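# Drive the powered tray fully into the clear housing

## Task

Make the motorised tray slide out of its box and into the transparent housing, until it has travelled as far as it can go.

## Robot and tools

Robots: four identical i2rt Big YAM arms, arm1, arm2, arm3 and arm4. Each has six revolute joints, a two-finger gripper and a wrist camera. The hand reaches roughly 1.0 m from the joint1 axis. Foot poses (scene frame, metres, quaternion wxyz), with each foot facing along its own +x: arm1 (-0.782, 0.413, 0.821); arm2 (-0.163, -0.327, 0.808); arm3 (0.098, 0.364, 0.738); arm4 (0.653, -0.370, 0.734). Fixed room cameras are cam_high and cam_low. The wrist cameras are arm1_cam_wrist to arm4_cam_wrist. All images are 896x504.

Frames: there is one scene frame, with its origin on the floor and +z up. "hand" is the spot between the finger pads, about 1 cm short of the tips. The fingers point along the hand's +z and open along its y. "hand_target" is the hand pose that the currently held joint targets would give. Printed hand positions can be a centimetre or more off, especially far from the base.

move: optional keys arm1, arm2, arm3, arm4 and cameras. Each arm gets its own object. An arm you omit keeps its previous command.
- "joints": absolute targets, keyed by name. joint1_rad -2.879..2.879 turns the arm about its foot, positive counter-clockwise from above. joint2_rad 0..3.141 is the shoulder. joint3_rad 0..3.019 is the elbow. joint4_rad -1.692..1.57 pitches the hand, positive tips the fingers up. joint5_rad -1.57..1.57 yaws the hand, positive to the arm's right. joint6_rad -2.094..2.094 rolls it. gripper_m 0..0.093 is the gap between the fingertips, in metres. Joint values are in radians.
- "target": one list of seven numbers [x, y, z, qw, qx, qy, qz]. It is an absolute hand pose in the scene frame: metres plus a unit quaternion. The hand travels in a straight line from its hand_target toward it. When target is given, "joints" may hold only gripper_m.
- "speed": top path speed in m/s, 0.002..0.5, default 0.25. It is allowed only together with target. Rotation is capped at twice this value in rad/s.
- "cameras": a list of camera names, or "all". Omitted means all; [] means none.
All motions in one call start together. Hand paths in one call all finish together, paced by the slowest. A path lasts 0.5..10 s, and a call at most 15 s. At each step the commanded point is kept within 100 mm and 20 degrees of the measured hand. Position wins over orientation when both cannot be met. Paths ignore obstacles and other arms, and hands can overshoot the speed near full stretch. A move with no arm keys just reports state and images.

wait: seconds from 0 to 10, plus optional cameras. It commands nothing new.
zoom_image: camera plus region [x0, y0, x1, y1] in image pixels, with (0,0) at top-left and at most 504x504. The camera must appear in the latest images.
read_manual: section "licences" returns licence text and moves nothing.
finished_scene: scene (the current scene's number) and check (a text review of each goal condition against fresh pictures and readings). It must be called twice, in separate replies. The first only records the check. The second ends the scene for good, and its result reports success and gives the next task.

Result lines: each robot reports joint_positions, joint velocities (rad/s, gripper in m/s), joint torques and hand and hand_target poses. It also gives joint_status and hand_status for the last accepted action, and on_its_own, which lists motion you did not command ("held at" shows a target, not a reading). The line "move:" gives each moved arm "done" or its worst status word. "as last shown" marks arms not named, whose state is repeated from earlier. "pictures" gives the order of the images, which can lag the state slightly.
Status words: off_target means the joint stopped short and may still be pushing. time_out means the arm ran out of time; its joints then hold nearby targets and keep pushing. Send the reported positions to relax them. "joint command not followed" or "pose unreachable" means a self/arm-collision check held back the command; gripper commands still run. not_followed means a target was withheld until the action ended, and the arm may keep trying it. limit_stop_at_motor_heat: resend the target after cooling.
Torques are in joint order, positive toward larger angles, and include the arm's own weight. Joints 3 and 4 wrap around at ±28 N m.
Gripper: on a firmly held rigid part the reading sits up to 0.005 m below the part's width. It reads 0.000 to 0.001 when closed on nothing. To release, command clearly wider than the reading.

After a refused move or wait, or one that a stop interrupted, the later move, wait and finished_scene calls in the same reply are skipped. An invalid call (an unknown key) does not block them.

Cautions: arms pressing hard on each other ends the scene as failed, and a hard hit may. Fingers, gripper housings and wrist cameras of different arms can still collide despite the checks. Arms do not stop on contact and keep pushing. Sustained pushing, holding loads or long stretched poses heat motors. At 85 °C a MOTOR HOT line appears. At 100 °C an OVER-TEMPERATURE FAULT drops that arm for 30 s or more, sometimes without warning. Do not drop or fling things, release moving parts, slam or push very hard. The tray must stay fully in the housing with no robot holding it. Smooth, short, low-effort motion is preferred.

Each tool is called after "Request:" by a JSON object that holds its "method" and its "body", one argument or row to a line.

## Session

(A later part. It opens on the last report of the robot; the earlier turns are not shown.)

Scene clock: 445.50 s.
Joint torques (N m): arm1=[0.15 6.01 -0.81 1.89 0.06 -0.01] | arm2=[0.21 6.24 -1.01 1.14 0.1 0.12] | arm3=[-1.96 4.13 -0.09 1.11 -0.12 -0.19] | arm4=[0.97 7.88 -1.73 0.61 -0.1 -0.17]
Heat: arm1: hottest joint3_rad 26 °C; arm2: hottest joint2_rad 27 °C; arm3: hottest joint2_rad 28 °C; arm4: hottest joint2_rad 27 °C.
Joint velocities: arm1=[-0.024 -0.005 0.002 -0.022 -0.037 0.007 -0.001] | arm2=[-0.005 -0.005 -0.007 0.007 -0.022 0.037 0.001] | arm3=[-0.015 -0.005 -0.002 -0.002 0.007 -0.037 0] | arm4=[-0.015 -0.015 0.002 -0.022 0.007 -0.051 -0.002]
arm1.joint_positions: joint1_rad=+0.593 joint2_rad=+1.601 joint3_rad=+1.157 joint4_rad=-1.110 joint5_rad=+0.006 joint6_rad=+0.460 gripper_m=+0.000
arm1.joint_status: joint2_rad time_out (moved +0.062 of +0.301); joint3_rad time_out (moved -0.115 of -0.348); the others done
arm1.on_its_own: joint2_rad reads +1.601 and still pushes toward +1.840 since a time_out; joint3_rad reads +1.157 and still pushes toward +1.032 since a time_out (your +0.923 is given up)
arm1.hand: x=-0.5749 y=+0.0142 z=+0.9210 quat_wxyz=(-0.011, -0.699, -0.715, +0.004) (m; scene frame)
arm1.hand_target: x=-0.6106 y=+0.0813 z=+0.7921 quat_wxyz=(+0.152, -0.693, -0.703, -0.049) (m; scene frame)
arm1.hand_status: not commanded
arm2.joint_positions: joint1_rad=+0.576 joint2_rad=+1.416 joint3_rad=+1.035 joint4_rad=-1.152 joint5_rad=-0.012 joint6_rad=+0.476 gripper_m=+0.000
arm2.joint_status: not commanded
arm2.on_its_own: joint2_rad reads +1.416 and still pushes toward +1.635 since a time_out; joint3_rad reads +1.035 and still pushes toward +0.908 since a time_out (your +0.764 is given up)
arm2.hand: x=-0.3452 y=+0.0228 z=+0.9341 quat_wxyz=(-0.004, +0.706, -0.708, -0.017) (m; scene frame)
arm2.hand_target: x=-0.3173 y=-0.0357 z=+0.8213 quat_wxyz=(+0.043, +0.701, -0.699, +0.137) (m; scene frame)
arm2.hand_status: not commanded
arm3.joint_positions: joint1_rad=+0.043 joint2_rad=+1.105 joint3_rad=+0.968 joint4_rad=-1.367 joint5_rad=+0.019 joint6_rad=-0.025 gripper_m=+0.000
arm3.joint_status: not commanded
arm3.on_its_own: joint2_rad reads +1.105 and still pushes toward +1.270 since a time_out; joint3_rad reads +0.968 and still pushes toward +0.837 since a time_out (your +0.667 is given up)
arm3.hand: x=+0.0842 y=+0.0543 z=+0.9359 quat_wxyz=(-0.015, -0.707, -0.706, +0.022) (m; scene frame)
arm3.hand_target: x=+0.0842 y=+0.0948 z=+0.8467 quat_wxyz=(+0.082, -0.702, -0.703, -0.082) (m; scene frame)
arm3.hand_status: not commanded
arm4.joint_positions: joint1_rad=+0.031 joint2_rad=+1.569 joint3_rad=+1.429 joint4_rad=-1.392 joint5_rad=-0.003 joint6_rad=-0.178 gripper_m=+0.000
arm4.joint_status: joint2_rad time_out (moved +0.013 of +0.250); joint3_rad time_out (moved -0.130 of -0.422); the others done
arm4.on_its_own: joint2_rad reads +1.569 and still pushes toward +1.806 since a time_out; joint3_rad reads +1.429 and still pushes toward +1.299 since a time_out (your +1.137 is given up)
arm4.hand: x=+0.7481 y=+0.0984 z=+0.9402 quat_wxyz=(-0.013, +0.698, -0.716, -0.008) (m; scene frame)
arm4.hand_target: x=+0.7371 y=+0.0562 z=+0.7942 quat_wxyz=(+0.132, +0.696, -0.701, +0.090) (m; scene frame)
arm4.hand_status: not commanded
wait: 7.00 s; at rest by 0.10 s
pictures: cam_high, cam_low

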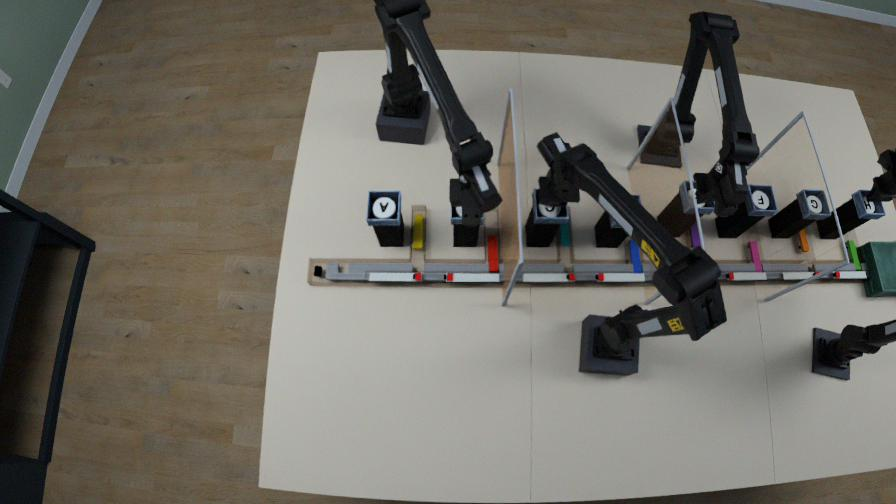

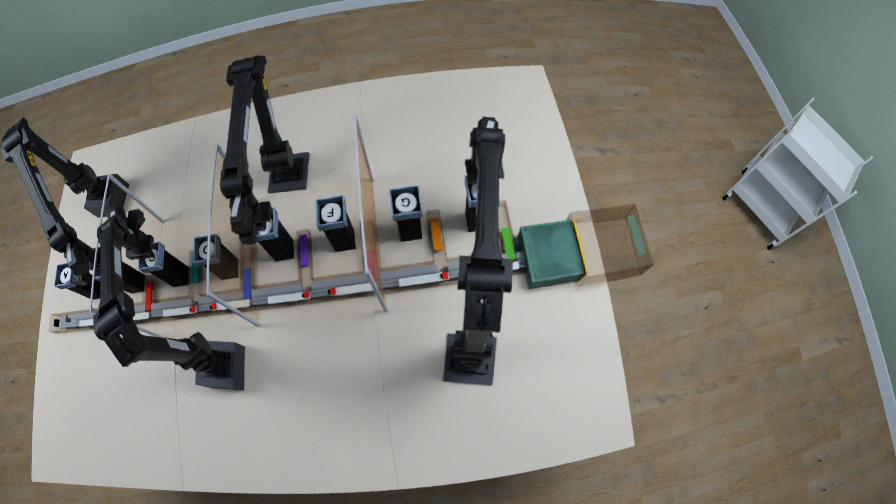

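Request:
{"method": "wait", "body": {
  "seconds": 6.5,
  "cameras": []
}}

Request:
{"method": "move", "body": {
  "arm2": {"joints": {"joint1_rad": 0.586, "joint2_rad": 1.36, "joint3_rad": 1.19, "joint4_rad": -1.39, "joint6_rad": 0.478}},
  "arm3": {"joints": {"joint1_rad": 0.035, "joint2_rad": 1.095, "joint3_rad": 1.155, "joint4_rad": -1.62, "joint6_rad": -0.032}},
  "cameras": []
}}

Request:
{"method": "move", "body": {
  "arm2": {"joints": {"joint1_rad": 0.004, "joint2_rad": 1.257, "joint3_rad": 1.065, "joint4_rad": -1.372, "joint6_rad": -0.104}},
  "arm3": {"joints": {"joint1_rad": 0.691, "joint2_rad": 1.25, "joint3_rad": 1.28, "joint4_rad": -1.59, "joint6_rad": 0.622}},
  "cameras": []
}}

Request:
{"method": "move", "body": {
  "arm2": {"joints": {"joint1_rad": 0.004, "joint2_rad": 1.282, "joint3_rad": 1.0, "joint4_rad": -1.285, "joint6_rad": -0.104}},
  "arm3": {"joints": {"joint1_rad": 0.691, "joint2_rad": 1.255, "joint3_rad": 1.215, "joint4_rad": -1.53, "joint6_rad": 0.622}},
  "cameras": []
}}

Request:
{"method": "move", "body": {
  "arm2": {"joints": {"joint1_rad": 0.004, "joint2_rad": 1.54, "joint3_rad": 0.648, "joint4_rad": -1.078, "joint6_rad": -0.104}},
  "arm3": {"joints": {"joint1_rad": 0.691, "joint2_rad": 1.46, "joint3_rad": 0.7965, "joint4_rad": -1.318, "joint6_rad": 0.622}},
  "cameras": ["cam_high", "cam_low"]
}}

Request:
{"method": "zoom_image", "body": {
  "camera": "cam_low",
  "region": [130, 220, 340, 325]
}}

Request:
{"method": "zoom_image", "body": {
  "camera": "cam_high",
  "region": [740, 220, 880, 290]
}}

Scene clock: 452.37 s.
Joint torques (N m): arm1=[0.15 5.95 -0.81 1.94 0.07 -0.01] | arm2=[0.26 6.01 -0.96 1.22 0.07 0.14] | arm3=[-2.2 4.25 -0.06 1.11 -0.13 -0.2] | arm4=[0.97 7.88 -1.73 0.61 -0.1 -0.17]
Heat: arm1: hottest joint3_rad 26 °C; arm2: hottest joint2_rad 27 °C; arm3: hottest joint2_rad 28 °C; arm4: hottest joint2_rad 27 °C.
Joint velocities: arm1=[-0.005 0.005 0.002 0.007 -0.022 -0.007 0] | arm2=[0.005 0.005 0.032 -0.002 -0.066 0.037 -0.001] | arm3=[-0.015 -0.005 -0.007 -0.007 -0.022 0.007 0] | arm4=[-0.005 0.005 -0.007 -0.002 0.007 -0.037 0]
arm1.joint_positions: joint1_rad=+0.593 joint2_rad=+1.601 joint3_rad=+1.157 joint4_rad=-1.110 joint5_rad=+0.006 joint6_rad=+0.460 gripper_m=+0.000
arm1.joint_status: joint2_rad time_out (moved +0.062 of +0.301); joint3_rad time_out (moved -0.115 of -0.348); the others done
arm1.on_its_own: joint2_rad reads +1.601 and still pushes toward +1.840 since a time_out; joint3_rad reads +1.157 and still pushes toward +1.032 since a time_out (your +0.923 is given up)
arm1.hand: x=-0.5749 y=+0.0142 z=+0.9210 quat_wxyz=(-0.011, -0.699, -0.715, +0.004) (m; scene frame)
arm1.hand_target: x=-0.6106 y=+0.0813 z=+0.7921 quat_wxyz=(+0.152, -0.693, -0.703, -0.049) (m; scene frame)
arm1.hand_status: not commanded
arm2.joint_positions: joint1_rad=+0.576 joint2_rad=+1.416 joint3_rad=+1.035 joint4_rad=-1.152 joint5_rad=-0.012 joint6_rad=+0.476 gripper_m=+0.000
arm2.joint_status: not commanded
arm2.on_its_own: joint2_rad reads +1.416 and still pushes toward +1.635 since a time_out; joint3_rad reads +1.035 and still pushes toward +0.908 since a time_out (your +0.764 is given up)
arm2.hand: x=-0.3452 y=+0.0228 z=+0.9341 quat_wxyz=(-0.004, +0.706, -0.708, -0.017) (m; scene frame)
arm2.hand_target: x=-0.3173 y=-0.0357 z=+0.8213 quat_wxyz=(+0.043, +0.701, -0.699, +0.137) (m; scene frame)
arm2.hand_status: not commanded
arm3.joint_positions: joint1_rad=+0.043 joint2_rad=+1.105 joint3_rad=+0.968 joint4_rad=-1.367 joint5_rad=+0.019 joint6_rad=-0.025 gripper_m=+0.000
arm3.joint_status: not commanded
arm3.on_its_own: joint2_rad reads +1.105 and still pushes toward +1.270 since a time_out; joint3_rad reads +0.968 and still pushes toward +0.837 since a time_out (your +0.667 is given up)
arm3.hand: x=+0.0842 y=+0.0543 z=+0.9359 quat_wxyz=(-0.015, -0.707, -0.706, +0.022) (m; scene frame)
arm3.hand_target: x=+0.0842 y=+0.0948 z=+0.8467 quat_wxyz=(+0.082, -0.702, -0.703, -0.082) (m; scene frame)
arm3.hand_status: not commanded
arm4.joint_positions: joint1_rad=+0.031 joint2_rad=+1.569 joint3_rad=+1.429 joint4_rad=-1.392 joint5_rad=-0.003 joint6_rad=-0.178 gripper_m=+0.000
arm4.joint_status: joint2_rad time_out (moved +0.013 of +0.250); joint3_rad time_out (moved -0.130 of -0.422); the others done
arm4.on_its_own: joint2_rad reads +1.569 and still pushes toward +1.806 since a time_out; joint3_rad reads +1.429 and still pushes toward +1.299 since a time_out (your +1.137 is given up)
arm4.hand: x=+0.7481 y=+0.0984 z=+0.9402 quat_wxyz=(-0.013, +0.698, -0.716, -0.008) (m; scene frame)
arm4.hand_target: x=+0.7371 y=+0.0562 z=+0.7942 quat_wxyz=(+0.132, +0.696, -0.701, +0.090) (m; scene frame)
arm4.hand_status: not commanded
wait: 6.50 s; at rest from the start
pictures: none
No camera images: "cameras" was empty.

Scene clock: 453.60 s.
Joint torques (N m): arm1=[0.15 6.12 -0.77 1.87 0.07 -0.01] | arm2=[0.56 -13.04 13.07 -0.29 0.13 0.15] | arm3=[-2.26 -9.64 15.02 0.02 -0.12 -0.19] | arm4=[0.97 7.88 -1.73 0.61 -0.1 -0.17]
Heat: arm1: hottest joint3_rad 26 °C; arm2: hottest joint2_rad 27 °C; arm3: hottest joint2_rad 28 °C; arm4: hottest joint2_rad 27 °C.
move: arm2 done; arm3 done
Joint velocities: arm1=[-0.005 -0.005 0.012 -0.012 0.051 -0.066 -0.001] | arm2=[0.005 -0.005 -0.002 0.007 -0.037 -0.081 0] | arm3=[0.015 -0.005 -0.017 -0.017 0.037 0.007 0] | arm4=[-0.015 -0.005 -0.002 -0.002 -0.051 -0.022 0]
arm1.joint_positions: joint1_rad=+0.593 joint2_rad=+1.601 joint3_rad=+1.157 joint4_rad=-1.110 joint5_rad=+0.006 joint6_rad=+0.460 gripper_m=+0.000
arm1.joint_status: not commanded
arm1.on_its_own: joint2_rad reads +1.601 and still pushes toward +1.840 since a time_out; joint3_rad reads +1.157 and still pushes toward +1.032 since a time_out (your +0.923 is given up)
arm1.hand: x=-0.5749 y=+0.0142 z=+0.9210 quat_wxyz=(-0.011, -0.699, -0.715, +0.004) (m; scene frame)
arm1.hand_target: x=-0.6106 y=+0.0813 z=+0.7921 quat_wxyz=(+0.152, -0.693, -0.703, -0.049) (m; scene frame)
arm1.hand_status: not commanded
arm2.joint_positions: joint1_rad=+0.576 joint2_rad=+1.365 joint3_rad=+1.153 joint4_rad=-1.378 joint5_rad=-0.012 joint6_rad=+0.476 gripper_m=+0.000
arm2.joint_status: all done
arm2.hand: x=-0.3391 y=+0.0096 z=+0.9956 quat_wxyz=(+0.005, +0.706, -0.708, +0.010) (m; scene frame)
arm2.hand_target: x=-0.3461 y=+0.0154 z=+1.0111 quat_wxyz=(-0.001, +0.709, -0.705, -0.004) (m; scene frame)
arm2.hand_status: not commanded
arm3.joint_positions: joint1_rad=+0.043 joint2_rad=+1.101 joint3_rad=+1.114 joint4_rad=-1.611 joint5_rad=+0.019 joint6_rad=-0.025 gripper_m=+0.000
arm3.joint_status: all done
arm3.hand: x=+0.0841 y=+0.0743 z=+0.9925 quat_wxyz=(+0.017, -0.707, -0.707, -0.012) (m; scene frame)
arm3.hand_target: x=+0.0816 y=+0.0678 z=+1.0097 quat_wxyz=(+0.004, -0.708, -0.707, +0.001) (m; scene frame)
arm3.hand_status: not commanded
arm4.joint_positions: joint1_rad=+0.031 joint2_rad=+1.569 joint3_rad=+1.429 joint4_rad=-1.392 joint5_rad=-0.003 joint6_rad=-0.178 gripper_m=+0.000
arm4.joint_status: not commanded
arm4.on_its_own: joint2_rad reads +1.569 and still pushes toward +1.806 since a time_out; joint3_rad reads +1.429 and still pushes toward +1.299 since a time_out (your +1.137 is given up)
arm4.hand: x=+0.7481 y=+0.0984 z=+0.9402 quat_wxyz=(-0.013, +0.698, -0.716, -0.008) (m; scene frame)
arm4.hand_target: x=+0.7371 y=+0.0562 z=+0.7942 quat_wxyz=(+0.132, +0.696, -0.701, +0.090) (m; scene frame)
arm4.hand_status: not commanded
pictures: none
No camera images: "cameras" was empty.

Scene clock: 455.37 s.
Joint torques (N m): arm1=[0.15 5.95 -0.79 1.88 0.06 0] | arm2=[-1.61 -11.34 9.65 0.43 -0.03 -0.03] | arm3=[0.21 -11.22 14.97 0.65 -0.04 -0.07] | arm4=[0.97 7.82 -1.73 0.61 -0.1 -0.17]
Heat: arm1: hottest joint3_rad 26 °C; arm2: hottest joint2_rad 27 °C; arm3: hottest joint2_rad 28 °C; arm4: hottest joint2_rad 27 °C.
move: arm2 done; arm3 done
Joint velocities: arm1=[-0.015 -0.005 -0.002 0.002 0.022 0.022 -0.002] | arm2=[0.005 -0.015 -0.007 -0.002 -0.007 0.066 -0.001] | arm3=[-0.015 0.015 -0.002 -0.012 -0.007 0.051 0] | arm4=[0.005 -0.005 -0.002 -0.002 0.007 -0.022 0]
arm1.joint_positions: joint1_rad=+0.593 joint2_rad=+1.601 joint3_rad=+1.157 joint4_rad=-1.110 joint5_rad=+0.006 joint6_rad=+0.460 gripper_m=+0.000
arm1.joint_status: not commanded
arm1.on_its_own: joint2_rad reads +1.601 and still pushes toward +1.840 since a time_out; joint3_rad reads +1.157 and still pushes toward +1.032 since a time_out (your +0.923 is given up)
arm1.hand: x=-0.5749 y=+0.0142 z=+0.9210 quat_wxyz=(-0.011, -0.699, -0.715, +0.004) (m; scene frame)
arm1.hand_target: x=-0.6106 y=+0.0813 z=+0.7921 quat_wxyz=(+0.152, -0.693, -0.703, -0.049) (m; scene frame)
arm1.hand_status: not commanded
arm2.joint_positions: joint1_rad=+0.017 joint2_rad=+1.264 joint3_rad=+1.071 joint4_rad=-1.378 joint5_rad=-0.011 joint6_rad=-0.095 gripper_m=+0.000
arm2.joint_status: all done
arm2.hand: x=-0.1364 y=+0.0180 z=+1.0012 quat_wxyz=(+0.000, +0.710, -0.704, -0.001) (m; scene frame)
arm2.hand_target: x=-0.1318 y=+0.0169 z=+1.0015 quat_wxyz=(-0.004, +0.709, -0.705, -0.003) (m; scene frame)
arm2.hand_status: not commanded
arm3.joint_positions: joint1_rad=+0.680 joint2_rad=+1.244 joint3_rad=+1.239 joint4_rad=-1.595 joint5_rad=+0.018 joint6_rad=+0.611 gripper_m=+0.000
arm3.joint_status: all done
arm3.hand: x=+0.2868 y=+0.0801 z=+0.9999 quat_wxyz=(+0.017, -0.707, -0.707, -0.002) (m; scene frame)
arm3.hand_target: x=+0.2970 y=+0.0726 z=+1.0134 quat_wxyz=(-0.003, -0.707, -0.707, +0.001) (m; scene frame)
arm3.hand_status: not commanded
arm4.joint_positions: joint1_rad=+0.031 joint2_rad=+1.569 joint3_rad=+1.429 joint4_rad=-1.392 joint5_rad=-0.003 joint6_rad=-0.178 gripper_m=+0.000
arm4.joint_status: not commanded
arm4.on_its_own: joint2_rad reads +1.569 and still pushes toward +1.806 since a time_out; joint3_rad reads +1.429 and still pushes toward +1.299 since a time_out (your +1.137 is given up)
arm4.hand: x=+0.7481 y=+0.0984 z=+0.9402 quat_wxyz=(-0.013, +0.698, -0.716, -0.008) (m; scene frame)
arm4.hand_target: x=+0.7371 y=+0.0562 z=+0.7942 quat_wxyz=(+0.132, +0.696, -0.701, +0.090) (m; scene frame)
arm4.hand_status: not commanded
pictures: none
No camera images: "cameras" was empty.

Scene clock: 456.27 s.
Joint torques (N m): arm1=[0.09 6.01 -0.83 1.87 0.06 0] | arm2=[-1.49 -8.94 9.73 0.83 0 0] | arm3=[-0.38 -10.81 11.08 1.01 -0.05 -0.03] | arm4=[0.97 7.82 -1.73 0.61 -0.1 -0.17]
Heat: arm1: hottest joint3_rad 26 °C; arm2: hottest joint2_rad 27 °C; arm3: hottest joint2_rad 28 °C; arm4: hottest joint2_rad 27 °C.
move: arm2 done; arm3 done
Joint velocities: arm1=[-0.005 -0.005 -0.007 0.002 0.022 -0.081 -0.001] | arm2=[0.005 -0.015 0.007 0.002 -0.022 0.037 -0.001] | arm3=[-0.005 -0.005 -0.002 0.012 -0.007 0.037 0] | arm4=[0.005 -0.005 -0.007 -0.002 -0.066 -0.007 0]
arm1.joint_positions: joint1_rad=+0.593 joint2_rad=+1.601 joint3_rad=+1.157 joint4_rad=-1.110 joint5_rad=+0.006 joint6_rad=+0.460 gripper_m=+0.000
arm1.joint_status: not commanded
arm1.on_its_own: joint2_rad reads +1.601 and still pushes toward +1.840 since a time_out; joint3_rad reads +1.157 and still pushes toward +1.032 since a time_out (your +0.923 is given up)
arm1.hand: x=-0.5749 y=+0.0142 z=+0.9210 quat_wxyz=(-0.011, -0.699, -0.715, +0.004) (m; scene frame)
arm1.hand_target: x=-0.6106 y=+0.0813 z=+0.7921 quat_wxyz=(+0.152, -0.693, -0.703, -0.049) (m; scene frame)
arm1.hand_status: not commanded
arm2.joint_positions: joint1_rad=+0.017 joint2_rad=+1.264 joint3_rad=+1.003 joint4_rad=-1.298 joint5_rad=-0.011 joint6_rad=-0.095 gripper_m=+0.000
arm2.joint_status: all done
arm2.hand: x=-0.1364 y=+0.0154 z=+0.9760 quat_wxyz=(-0.005, +0.710, -0.704, -0.005) (m; scene frame)
arm2.hand_target: x=-0.1314 y=+0.0177 z=+0.9693 quat_wxyz=(-0.003, +0.709, -0.705, -0.002) (m; scene frame)
arm2.hand_status: not commanded
arm3.joint_positions: joint1_rad=+0.680 joint2_rad=+1.244 joint3_rad=+1.219 joint4_rad=-1.541 joint5_rad=+0.018 joint6_rad=+0.611 gripper_m=+0.000
arm3.joint_status: all done
arm3.hand: x=+0.2915 y=+0.0736 z=+0.9919 quat_wxyz=(+0.000, -0.707, -0.707, +0.001) (m; scene frame)
arm3.hand_target: x=+0.2967 y=+0.0736 z=+0.9869 quat_wxyz=(+0.002, -0.707, -0.707, +0.000) (m; scene frame)
arm3.hand_status: not commanded
arm4.joint_positions: joint1_rad=+0.031 joint2_rad=+1.569 joint3_rad=+1.429 joint4_rad=-1.392 joint5_rad=-0.003 joint6_rad=-0.178 gripper_m=+0.000
arm4.joint_status: not commanded
arm4.on_its_own: joint2_rad reads +1.569 and still pushes toward +1.806 since a time_out; joint3_rad reads +1.429 and still pushes toward +1.299 since a time_out (your +1.137 is given up)
arm4.hand: x=+0.7481 y=+0.0984 z=+0.9402 quat_wxyz=(-0.013, +0.698, -0.716, -0.008) (m; scene frame)
arm4.hand_target: x=+0.7371 y=+0.0562 z=+0.7942 quat_wxyz=(+0.132, +0.696, -0.701, +0.090) (m; scene frame)
arm4.hand_status: not commanded
pictures: none
No camera images: "cameras" was empty.

Scene clock: 459.07 s.
Joint torques (N m): arm1=[0.15 6.01 -0.8 1.89 0.08 -0.02] | arm2=[-1.55 5.83 -0.72 1.78 -0.02 0] | arm3=[-0.32 4.01 -0.2 1.02 -0.04 -0.06] | arm4=[0.97 7.88 -1.73 0.61 -0.1 -0.17]
Heat: arm1: hottest joint3_rad 26 °C; arm2: hottest joint2_rad 27 °C; arm3: hottest joint2_rad 28 °C; arm4: hottest joint2_rad 27 °C.
move: arm2 time_out; arm3 time_out
Joint velocities: arm1=[0.024 0.005 -0.007 -0.007 -0.007 -0.007 0] | arm2=[-0.005 -0.005 -0.002 -0.007 -0.037 -0.051 -0.001] | arm3=[-0.005 -0.005 -0.007 -0.012 -0.037 -0.022 0.001] | arm4=[-0.024 -0.005 -0.002 0.007 -0.066 -0.022 0]
arm1.joint_positions: joint1_rad=+0.593 joint2_rad=+1.601 joint3_rad=+1.157 joint4_rad=-1.110 joint5_rad=+0.006 joint6_rad=+0.460 gripper_m=+0.000
arm1.joint_status: not commanded
arm1.on_its_own: joint2_rad reads +1.601 and still pushes toward +1.840 since a time_out; joint3_rad reads +1.157 and still pushes toward +1.032 since a time_out (your +0.923 is given up)
arm1.hand: x=-0.5749 y=+0.0142 z=+0.9210 quat_wxyz=(-0.011, -0.699, -0.715, +0.004) (m; scene frame)
arm1.hand_target: x=-0.6106 y=+0.0813 z=+0.7921 quat_wxyz=(+0.152, -0.693, -0.703, -0.049) (m; scene frame)
arm1.hand_status: not commanded
arm2.joint_positions: joint1_rad=+0.017 joint2_rad=+1.342 joint3_rad=+0.894 joint4_rad=-1.114 joint5_rad=-0.011 joint6_rad=-0.096 gripper_m=+0.000
arm2.joint_status: joint2_rad time_out (moved +0.077 of +0.276); joint3_rad time_out (moved -0.109 of -0.355); the others done
arm2.on_its_own: joint2_rad reads +1.342 and still pushes toward +1.540 since a time_out; joint3_rad reads +0.894 and still pushes toward +0.774 since a time_out (your +0.648 is given up)
arm2.hand: x=-0.1355 y=+0.0198 z=+0.9121 quat_wxyz=(-0.004, +0.711, -0.704, -0.005) (m; scene frame)
arm2.hand_target: x=-0.1359 y=-0.0416 z=+0.8180 quat_wxyz=(+0.105, +0.702, -0.700, +0.085) (m; scene frame)
arm2.hand_status: not commanded
arm3.joint_positions: joint1_rad=+0.680 joint2_rad=+1.263 joint3_rad=+1.080 joint4_rad=-1.328 joint5_rad=+0.018 joint6_rad=+0.612 gripper_m=+0.000
arm3.joint_status: joint2_rad time_out (moved +0.019 of +0.216); joint3_rad time_out (moved -0.139 of -0.422); the others done
arm3.on_its_own: joint2_rad reads +1.263 and still pushes toward +1.460 since a time_out; joint3_rad reads +1.080 and still pushes toward +0.948 since a time_out (your +0.796 is given up)
arm3.hand: x=+0.3004 y=+0.0625 z=+0.9335 quat_wxyz=(-0.027, -0.708, -0.706, +0.005) (m; scene frame)
arm3.hand_target: x=+0.2793 y=+0.1024 z=+0.8266 quat_wxyz=(+0.129, -0.699, -0.703, -0.021) (m; scene frame)
arm3.hand_status: not commanded
arm4.joint_positions: joint1_rad=+0.031 joint2_rad=+1.569 joint3_rad=+1.429 joint4_rad=-1.392 joint5_rad=-0.003 joint6_rad=-0.178 gripper_m=+0.000
arm4.joint_status: not commanded
arm4.on_its_own: joint2_rad reads +1.569 and still pushes toward +1.806 since a time_out; joint3_rad reads +1.429 and still pushes toward +1.299 since a time_out (your +1.137 is given up)
arm4.hand: x=+0.7481 y=+0.0984 z=+0.9402 quat_wxyz=(-0.013, +0.698, -0.716, -0.008) (m; scene frame)
arm4.hand_target: x=+0.7371 y=+0.0562 z=+0.7942 quat_wxyz=(+0.132, +0.696, -0.701, +0.090) (m; scene frame)
arm4.hand_status: not commanded
pictures: cam_high, cam_low

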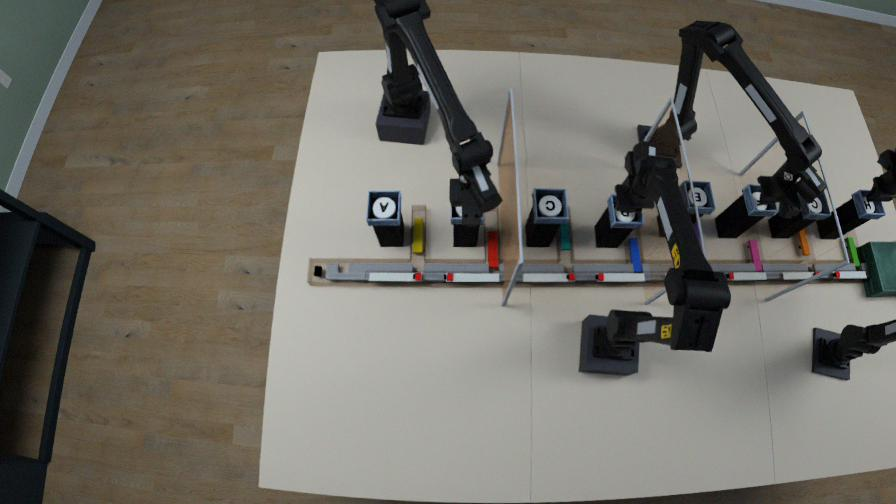

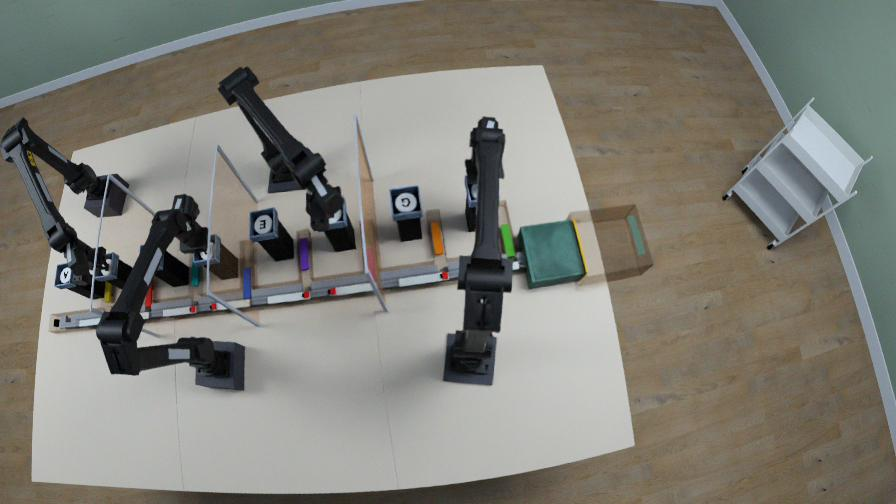

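Scaled by 2.400 from the camera's 896x504 image, which has a finer 1280x720 frame.

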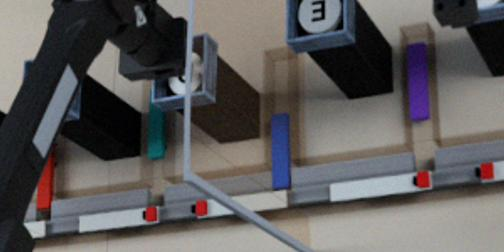

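Scaled by 3.600 from the camera's 896x504 image, which has a finer 1280x720 frame.

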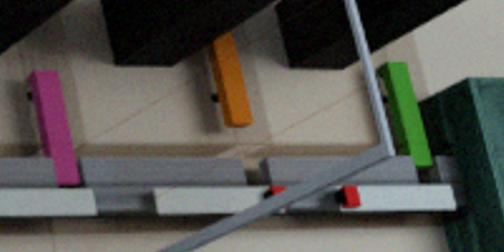

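Request:
{"method": "wait", "body": {
  "seconds": 8,
  "cameras": ["cam_high", "cam_low"]
}}

Request:
{"method": "zoom_image", "body": {
  "camera": "cam_low",
  "region": [130, 220, 340, 325]
}}

Request:
{"method": "zoom_image", "body": {
  "camera": "cam_high",
  "region": [740, 220, 880, 290]
}}

Request:
{"method": "zoom_image", "body": {
  "camera": "cam_high",
  "region": [400, 200, 500, 290]
}}

Request:
{"method": "wait", "body": {
  "seconds": 5,
  "cameras": ["cam_high", "cam_low"]
}}

Request:
{"method": "zoom_image", "body": {
  "camera": "cam_high",
  "region": [740, 220, 880, 290]
}}

Request:
{"method": "zoom_image", "body": {
  "camera": "cam_low",
  "region": [130, 220, 340, 325]
}}

Scene clock: 468.43 s.
Joint torques (N m): arm1=[0.15 5.95 -0.77 1.91 0.07 0] | arm2=[-1.55 6.3 -0.7 1.77 -0.01 0.02] | arm3=[-0.32 4.07 -0.23 1.07 -0.04 -0.06] | arm4=[1.03 7.82 -1.73 0.59 -0.1 -0.17]
Heat: arm1: hottest joint3_rad 26 °C; arm2: hottest joint2_rad 27 °C; arm3: hottest joint2_rad 28 °C; arm4: hottest joint2_rad 27 °C.
Joint velocities: arm1=[0.005 -0.005 -0.002 -0.007 -0.081 -0.066 0.001] | arm2=[-0.005 -0.005 -0.017 0.012 -0.007 0.007 -0.001] | arm3=[0.005 0.005 -0.002 -0.002 -0.022 -0.037 -0.001] | arm4=[-0.005 0.005 -0.007 -0.017 -0.066 0.007 0]
arm1.joint_positions: joint1_rad=+0.593 joint2_rad=+1.601 joint3_rad=+1.157 joint4_rad=-1.110 joint5_rad=+0.006 joint6_rad=+0.460 gripper_m=+0.000
arm1.joint_status: not commanded
arm1.on_its_own: joint2_rad reads +1.601 and still pushes toward +1.840 since a time_out; joint3_rad reads +1.157 and still pushes toward +1.032 since a time_out (your +0.923 is given up)
arm1.hand: x=-0.5749 y=+0.0142 z=+0.9210 quat_wxyz=(-0.011, -0.699, -0.715, +0.004) (m; scene frame)
arm1.hand_target: x=-0.6106 y=+0.0813 z=+0.7921 quat_wxyz=(+0.152, -0.693, -0.703, -0.049) (m; scene frame)
arm1.hand_status: not commanded
arm2.joint_positions: joint1_rad=+0.017 joint2_rad=+1.342 joint3_rad=+0.894 joint4_rad=-1.114 joint5_rad=-0.011 joint6_rad=-0.096 gripper_m=+0.000
arm2.joint_status: joint2_rad time_out (moved +0.077 of +0.276); joint3_rad time_out (moved -0.109 of -0.355); the others done
arm2.on_its_own: joint2_rad reads +1.342 and still pushes toward +1.540 since a time_out; joint3_rad reads +0.894 and still pushes toward +0.774 since a time_out (your +0.648 is given up)
arm2.hand: x=-0.1355 y=+0.0198 z=+0.9121 quat_wxyz=(-0.004, +0.711, -0.704, -0.005) (m; scene frame)
arm2.hand_target: x=-0.1359 y=-0.0416 z=+0.8180 quat_wxyz=(+0.105, +0.702, -0.700, +0.085) (m; scene frame)
arm2.hand_status: not commanded
arm3.joint_positions: joint1_rad=+0.680 joint2_rad=+1.263 joint3_rad=+1.080 joint4_rad=-1.328 joint5_rad=+0.018 joint6_rad=+0.612 gripper_m=+0.000
arm3.joint_status: joint2_rad time_out (moved +0.019 of +0.216); joint3_rad time_out (moved -0.139 of -0.422); the others done
arm3.on_its_own: joint2_rad reads +1.263 and still pushes toward +1.460 since a time_out; joint3_rad reads +1.080 and still pushes toward +0.948 since a time_out (your +0.796 is given up)
arm3.hand: x=+0.3005 y=+0.0625 z=+0.9335 quat_wxyz=(-0.027, -0.708, -0.706, +0.005) (m; scene frame)
arm3.hand_target: x=+0.2793 y=+0.1024 z=+0.8266 quat_wxyz=(+0.129, -0.699, -0.703, -0.021) (m; scene frame)
arm3.hand_status: not commanded
arm4.joint_positions: joint1_rad=+0.031 joint2_rad=+1.569 joint3_rad=+1.429 joint4_rad=-1.392 joint5_rad=-0.003 joint6_rad=-0.178 gripper_m=+0.000
arm4.joint_status: not commanded
arm4.on_its_own: joint2_rad reads +1.569 and still pushes toward +1.806 since a time_out; joint3_rad reads +1.429 and still pushes toward +1.299 since a time_out (your +1.137 is given up)
arm4.hand: x=+0.7481 y=+0.0984 z=+0.9402 quat_wxyz=(-0.013, +0.698, -0.716, -0.008) (m; scene frame)
arm4.hand_target: x=+0.7371 y=+0.0562 z=+0.7942 quat_wxyz=(+0.132, +0.696, -0.701, +0.090) (m; scene frame)
arm4.hand_status: not commanded
wait: 8.00 s; at rest from the start
pictures: cam_high, cam_low

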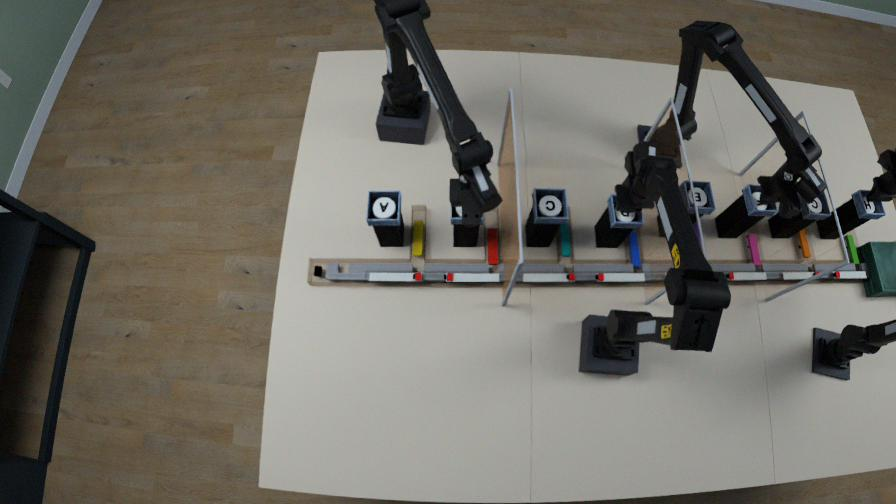

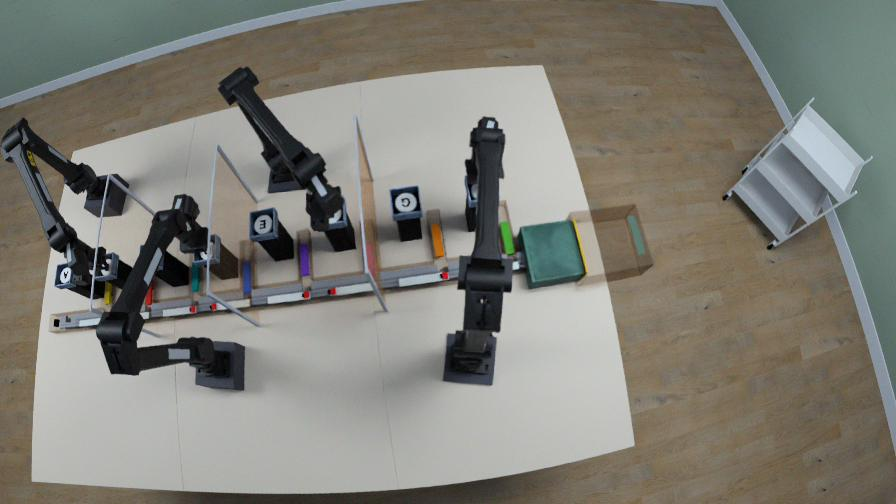

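Scaled by 2.400 from the camera's 896x504 image, which has a finer 1280x720 frame.

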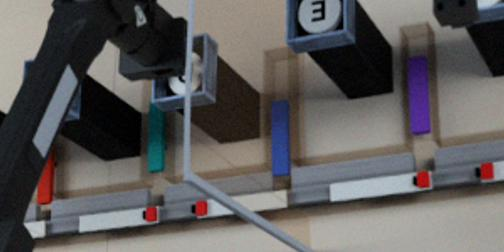

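Scaled by 3.600 from the camera's 896x504 image, which has a finer 1280x720 frame.

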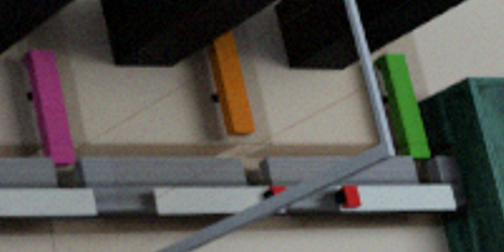

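Scaled by 5.040 from the camera's 896x504 image, which has a finer 1280x720 frame.

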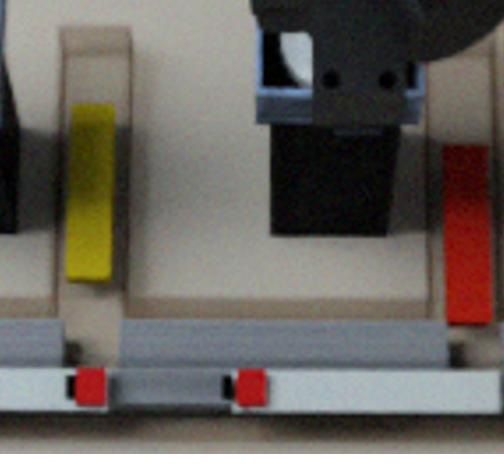

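Scene clock: 473.43 s.
Joint torques (N m): arm1=[0.26 6.01 -0.84 1.94 0.07 0.01] | arm2=[-1.44 5.89 -0.77 1.89 0 -0.01] | arm3=[-0.32 4.01 -0.16 1.11 -0.05 -0.05] | arm4=[0.97 7.88 -1.73 0.61 -0.1 -0.17]
Heat: arm1: hottest joint3_rad 26 °C; arm2: hottest joint2_rad 28 °C; arm3: hottest joint2_rad 28 °C; arm4: hottest joint2_rad 27 °C.
Joint velocities: arm1=[0.005 -0.015 -0.012 -0.012 0.022 -0.051 0] | arm2=[0.005 -0.005 -0.012 0.002 -0.007 0.007 0] | arm3=[-0.015 -0.005 -0.007 0.002 -0.066 -0.007 0] | arm4=[0.005 -0.015 0.002 -0.002 -0.051 0.007 0]
arm1.joint_positions: joint1_rad=+0.593 joint2_rad=+1.601 joint3_rad=+1.157 joint4_rad=-1.110 joint5_rad=+0.006 joint6_rad=+0.460 gripper_m=+0.000
arm1.joint_status: not commanded
arm1.on_its_own: joint2_rad reads +1.601 and still pushes toward +1.840 since a time_out; joint3_rad reads +1.157 and still pushes toward +1.032 since a time_out (your +0.923 is given up)
arm1.hand: x=-0.5749 y=+0.0142 z=+0.9210 quat_wxyz=(-0.011, -0.699, -0.715, +0.004) (m; scene frame)
arm1.hand_target: x=-0.6106 y=+0.0813 z=+0.7921 quat_wxyz=(+0.152, -0.693, -0.703, -0.049) (m; scene frame)
arm1.hand_status: not commanded
arm2.joint_positions: joint1_rad=+0.017 joint2_rad=+1.342 joint3_rad=+0.894 joint4_rad=-1.114 joint5_rad=-0.011 joint6_rad=-0.096 gripper_m=+0.000
arm2.joint_status: joint2_rad time_out (moved +0.077 of +0.276); joint3_rad time_out (moved -0.109 of -0.355); the others done
arm2.on_its_own: joint2_rad reads +1.342 and still pushes toward +1.540 since a time_out; joint3_rad reads +0.894 and still pushes toward +0.774 since a time_out (your +0.648 is given up)
arm2.hand: x=-0.1355 y=+0.0198 z=+0.9121 quat_wxyz=(-0.004, +0.711, -0.704, -0.005) (m; scene frame)
arm2.hand_target: x=-0.1359 y=-0.0416 z=+0.8180 quat_wxyz=(+0.105, +0.702, -0.700, +0.085) (m; scene frame)
arm2.hand_status: not commanded
arm3.joint_positions: joint1_rad=+0.680 joint2_rad=+1.263 joint3_rad=+1.080 joint4_rad=-1.328 joint5_rad=+0.018 joint6_rad=+0.612 gripper_m=+0.000
arm3.joint_status: joint2_rad time_out (moved +0.019 of +0.216); joint3_rad time_out (moved -0.139 of -0.422); the others done
arm3.on_its_own: joint2_rad reads +1.263 and still pushes toward +1.460 since a time_out; joint3_rad reads +1.080 and still pushes toward +0.948 since a time_out (your +0.796 is given up)
arm3.hand: x=+0.3005 y=+0.0625 z=+0.9335 quat_wxyz=(-0.027, -0.708, -0.706, +0.005) (m; scene frame)
arm3.hand_target: x=+0.2793 y=+0.1024 z=+0.8266 quat_wxyz=(+0.129, -0.699, -0.703, -0.021) (m; scene frame)
arm3.hand_status: not commanded
arm4.joint_positions: joint1_rad=+0.031 joint2_rad=+1.569 joint3_rad=+1.429 joint4_rad=-1.392 joint5_rad=-0.003 joint6_rad=-0.178 gripper_m=+0.000
arm4.joint_status: not commanded
arm4.on_its_own: joint2_rad reads +1.569 and still pushes toward +1.806 since a time_out; joint3_rad reads +1.429 and still pushes toward +1.299 since a time_out (your +1.137 is given up)
arm4.hand: x=+0.7481 y=+0.0984 z=+0.9402 quat_wxyz=(-0.013, +0.698, -0.716, -0.008) (m; scene frame)
arm4.hand_target: x=+0.7371 y=+0.0562 z=+0.7942 quat_wxyz=(+0.132, +0.696, -0.701, +0.090) (m; scene frame)
arm4.hand_status: not commanded
wait: 5.00 s; at rest by 0.27 s
pictures: cam_high, cam_low

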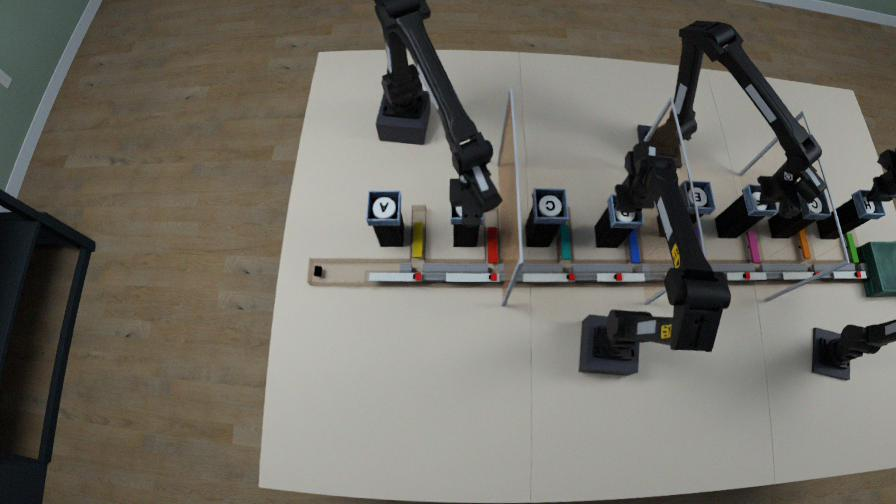

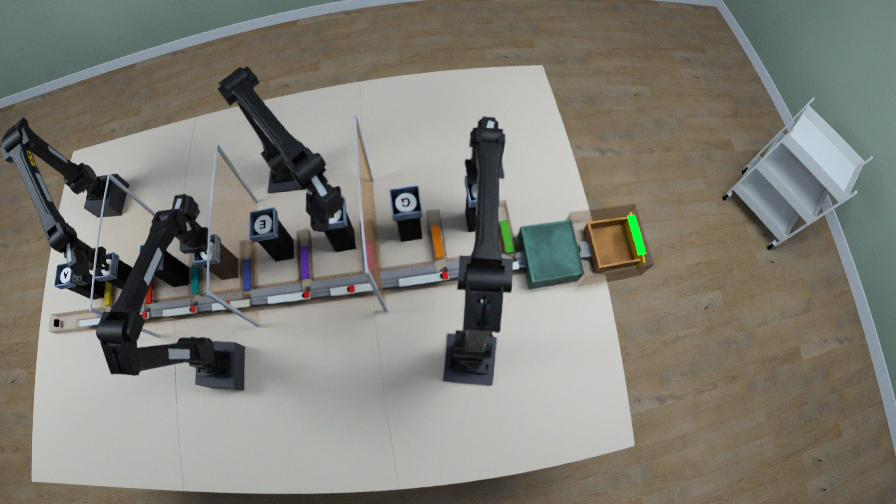

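Scaled by 3.600 from the camera's 896x504 image, which has a finer 1280x720 frame.

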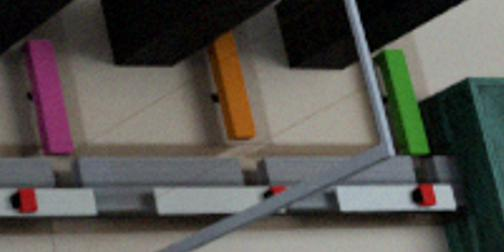

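Scaled by 2.400 from the camera's 896x504 image, which has a finer 1280x720 frame.

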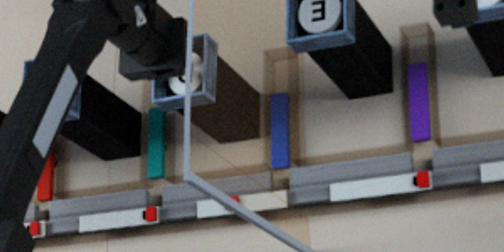

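Request:
{"method": "zoom_image", "body": {
  "camera": "cam_low",
  "region": [500, 180, 680, 310]
}}

Request:
{"method": "wait", "body": {
  "seconds": 2,
  "cameras": ["cam_high", "cam_low"]
}}

Request:
{"method": "zoom_image", "body": {
  "camera": "cam_low",
  "region": [500, 180, 680, 310]
}}

Scaled by 2.800 from the camera's 896x504 image, which has a finer 1280x720 frame.

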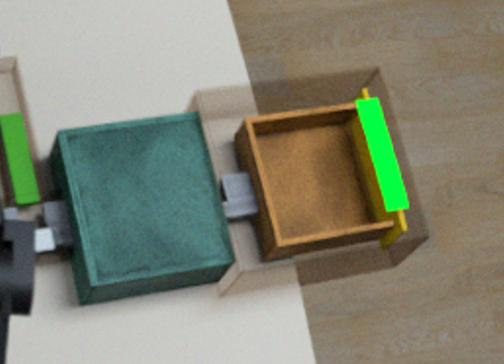

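Scene clock: 475.57 s.
Joint torques (N m): arm1=[0.21 5.95 -0.8 1.87 0.07 -0.01] | arm2=[-0.91 6.18 -0.79 1.88 0 0.02] | arm3=[-0.32 4.01 -0.21 1.11 -0.05 -0.05] | arm4=[0.97 7.82 -1.73 0.59 -0.1 -0.17]
Heat: arm1: hottest joint3_rad 26 °C; arm2: hottest joint2_rad 28 °C; arm3: hottest joint2_rad 28 °C; arm4: hottest joint2_rad 27 °C.
Joint velocities: arm1=[-0.005 0.015 0.002 -0.012 -0.051 -0.037 0] | arm2=[-0.005 0.005 -0.007 0.002 -0.066 -0.037 0] | arm3=[-0.005 -0.005 0.012 -0.007 0.022 0.007 0.001] | arm4=[0.005 -0.005 -0.002 -0.012 -0.051 0.022 0]
arm1.joint_positions: joint1_rad=+0.593 joint2_rad=+1.601 joint3_rad=+1.157 joint4_rad=-1.110 joint5_rad=+0.006 joint6_rad=+0.460 gripper_m=+0.000
arm1.joint_status: not commanded
arm1.on_its_own: joint2_rad reads +1.601 and still pushes toward +1.840 since a time_out; joint3_rad reads +1.157 and still pushes toward +1.032 since a time_out (your +0.923 is given up)
arm1.hand: x=-0.5749 y=+0.0142 z=+0.9210 quat_wxyz=(-0.011, -0.699, -0.715, +0.004) (m; scene frame)
arm1.hand_target: x=-0.6106 y=+0.0813 z=+0.7921 quat_wxyz=(+0.152, -0.693, -0.703, -0.049) (m; scene frame)
arm1.hand_status: not commanded
arm2.joint_positions: joint1_rad=+0.017 joint2_rad=+1.342 joint3_rad=+0.894 joint4_rad=-1.114 joint5_rad=-0.011 joint6_rad=-0.096 gripper_m=+0.000
arm2.joint_status: joint2_rad time_out (moved +0.077 of +0.276); joint3_rad time_out (moved -0.109 of -0.355); the others done
arm2.on_its_own: joint2_rad reads +1.342 and still pushes toward +1.540 since a time_out; joint3_rad reads +0.894 and still pushes toward +0.774 since a time_out (your +0.648 is given up)
arm2.hand: x=-0.1355 y=+0.0198 z=+0.9121 quat_wxyz=(-0.004, +0.711, -0.704, -0.005) (m; scene frame)
arm2.hand_target: x=-0.1359 y=-0.0416 z=+0.8180 quat_wxyz=(+0.105, +0.702, -0.700, +0.085) (m; scene frame)
arm2.hand_status: not commanded
arm3.joint_positions: joint1_rad=+0.680 joint2_rad=+1.263 joint3_rad=+1.080 joint4_rad=-1.328 joint5_rad=+0.018 joint6_rad=+0.612 gripper_m=+0.000
arm3.joint_status: joint2_rad time_out (moved +0.019 of +0.216); joint3_rad time_out (moved -0.139 of -0.422); the others done
arm3.on_its_own: joint2_rad reads +1.263 and still pushes toward +1.460 since a time_out; joint3_rad reads +1.080 and still pushes toward +0.948 since a time_out (your +0.796 is given up)
arm3.hand: x=+0.3005 y=+0.0625 z=+0.9335 quat_wxyz=(-0.027, -0.708, -0.706, +0.005) (m; scene frame)
arm3.hand_target: x=+0.2793 y=+0.1024 z=+0.8266 quat_wxyz=(+0.129, -0.699, -0.703, -0.021) (m; scene frame)
arm3.hand_status: not commanded
arm4.joint_positions: joint1_rad=+0.031 joint2_rad=+1.569 joint3_rad=+1.429 joint4_rad=-1.392 joint5_rad=-0.003 joint6_rad=-0.178 gripper_m=+0.000
arm4.joint_status: not commanded
arm4.on_its_own: joint2_rad reads +1.569 and still pushes toward +1.806 since a time_out; joint3_rad reads +1.429 and still pushes toward +1.299 since a time_out (your +1.137 is given up)
arm4.hand: x=+0.7481 y=+0.0984 z=+0.9402 quat_wxyz=(-0.013, +0.698, -0.716, -0.008) (m; scene frame)
arm4.hand_target: x=+0.7371 y=+0.0562 z=+0.7942 quat_wxyz=(+0.132, +0.696, -0.701, +0.090) (m; scene frame)
arm4.hand_status: not commanded
wait: 2.00 s; at rest by 0.13 s
pictures: cam_high, cam_low

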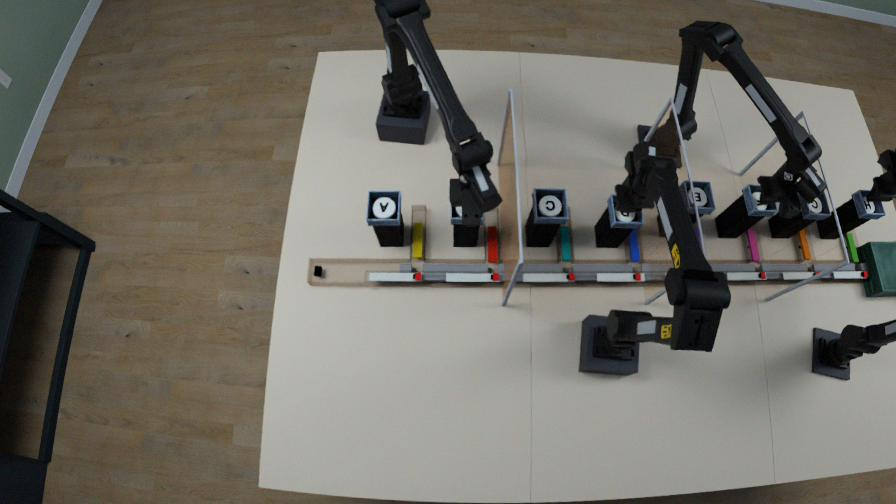

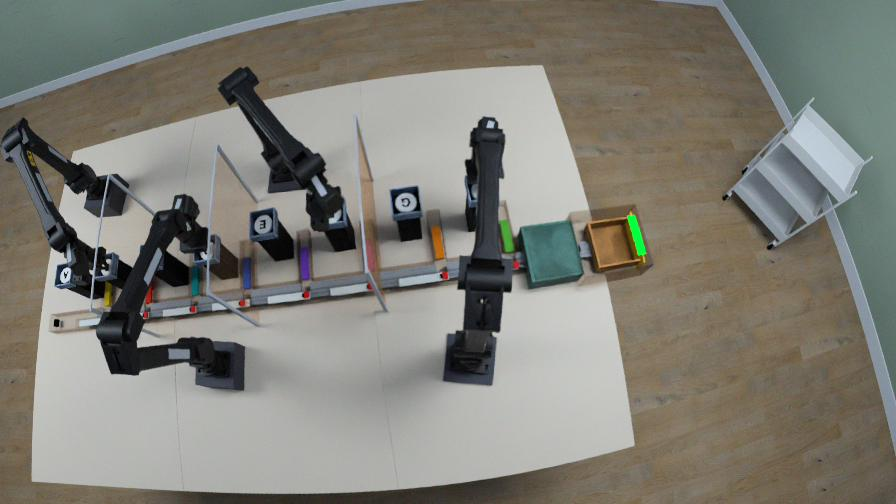

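Scaled by 2.800 from the camera's 896x504 image, which has a finer 1280x720 frame.

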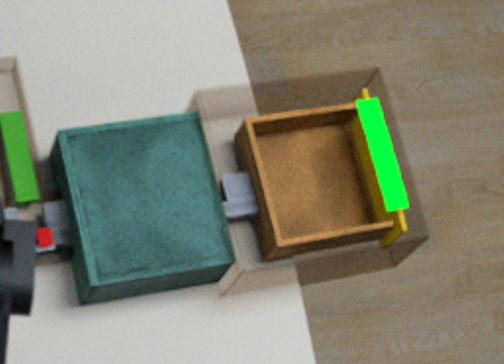

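Request:
{"method": "finished_scene", "body": {
  "scene": 1,
  "check": "Latest cam_low zoom: the tray (orange-brown drawer with yellow front) is out of the green box and stands at the far end of the see-through housing, the pad at the housing's end has turned bright green; the position did not change between 473.4 s and 475.6 s, so it has stopped at its end. cam_high shows the rail shifted +x with its left end gone from the groove. What pictures can't show: whether the tray is millimetres short of its stop; the lit pad suggests contact. It could be missed if the tray slid back after buttons are released, but bolts only drop toward the rail sideways and the tray is self-powered toward the housing."
}}

This call ended nothing. Check each condition that your pictures could not show: look closer or test it, and mend what is not met. Then call finished_scene again.


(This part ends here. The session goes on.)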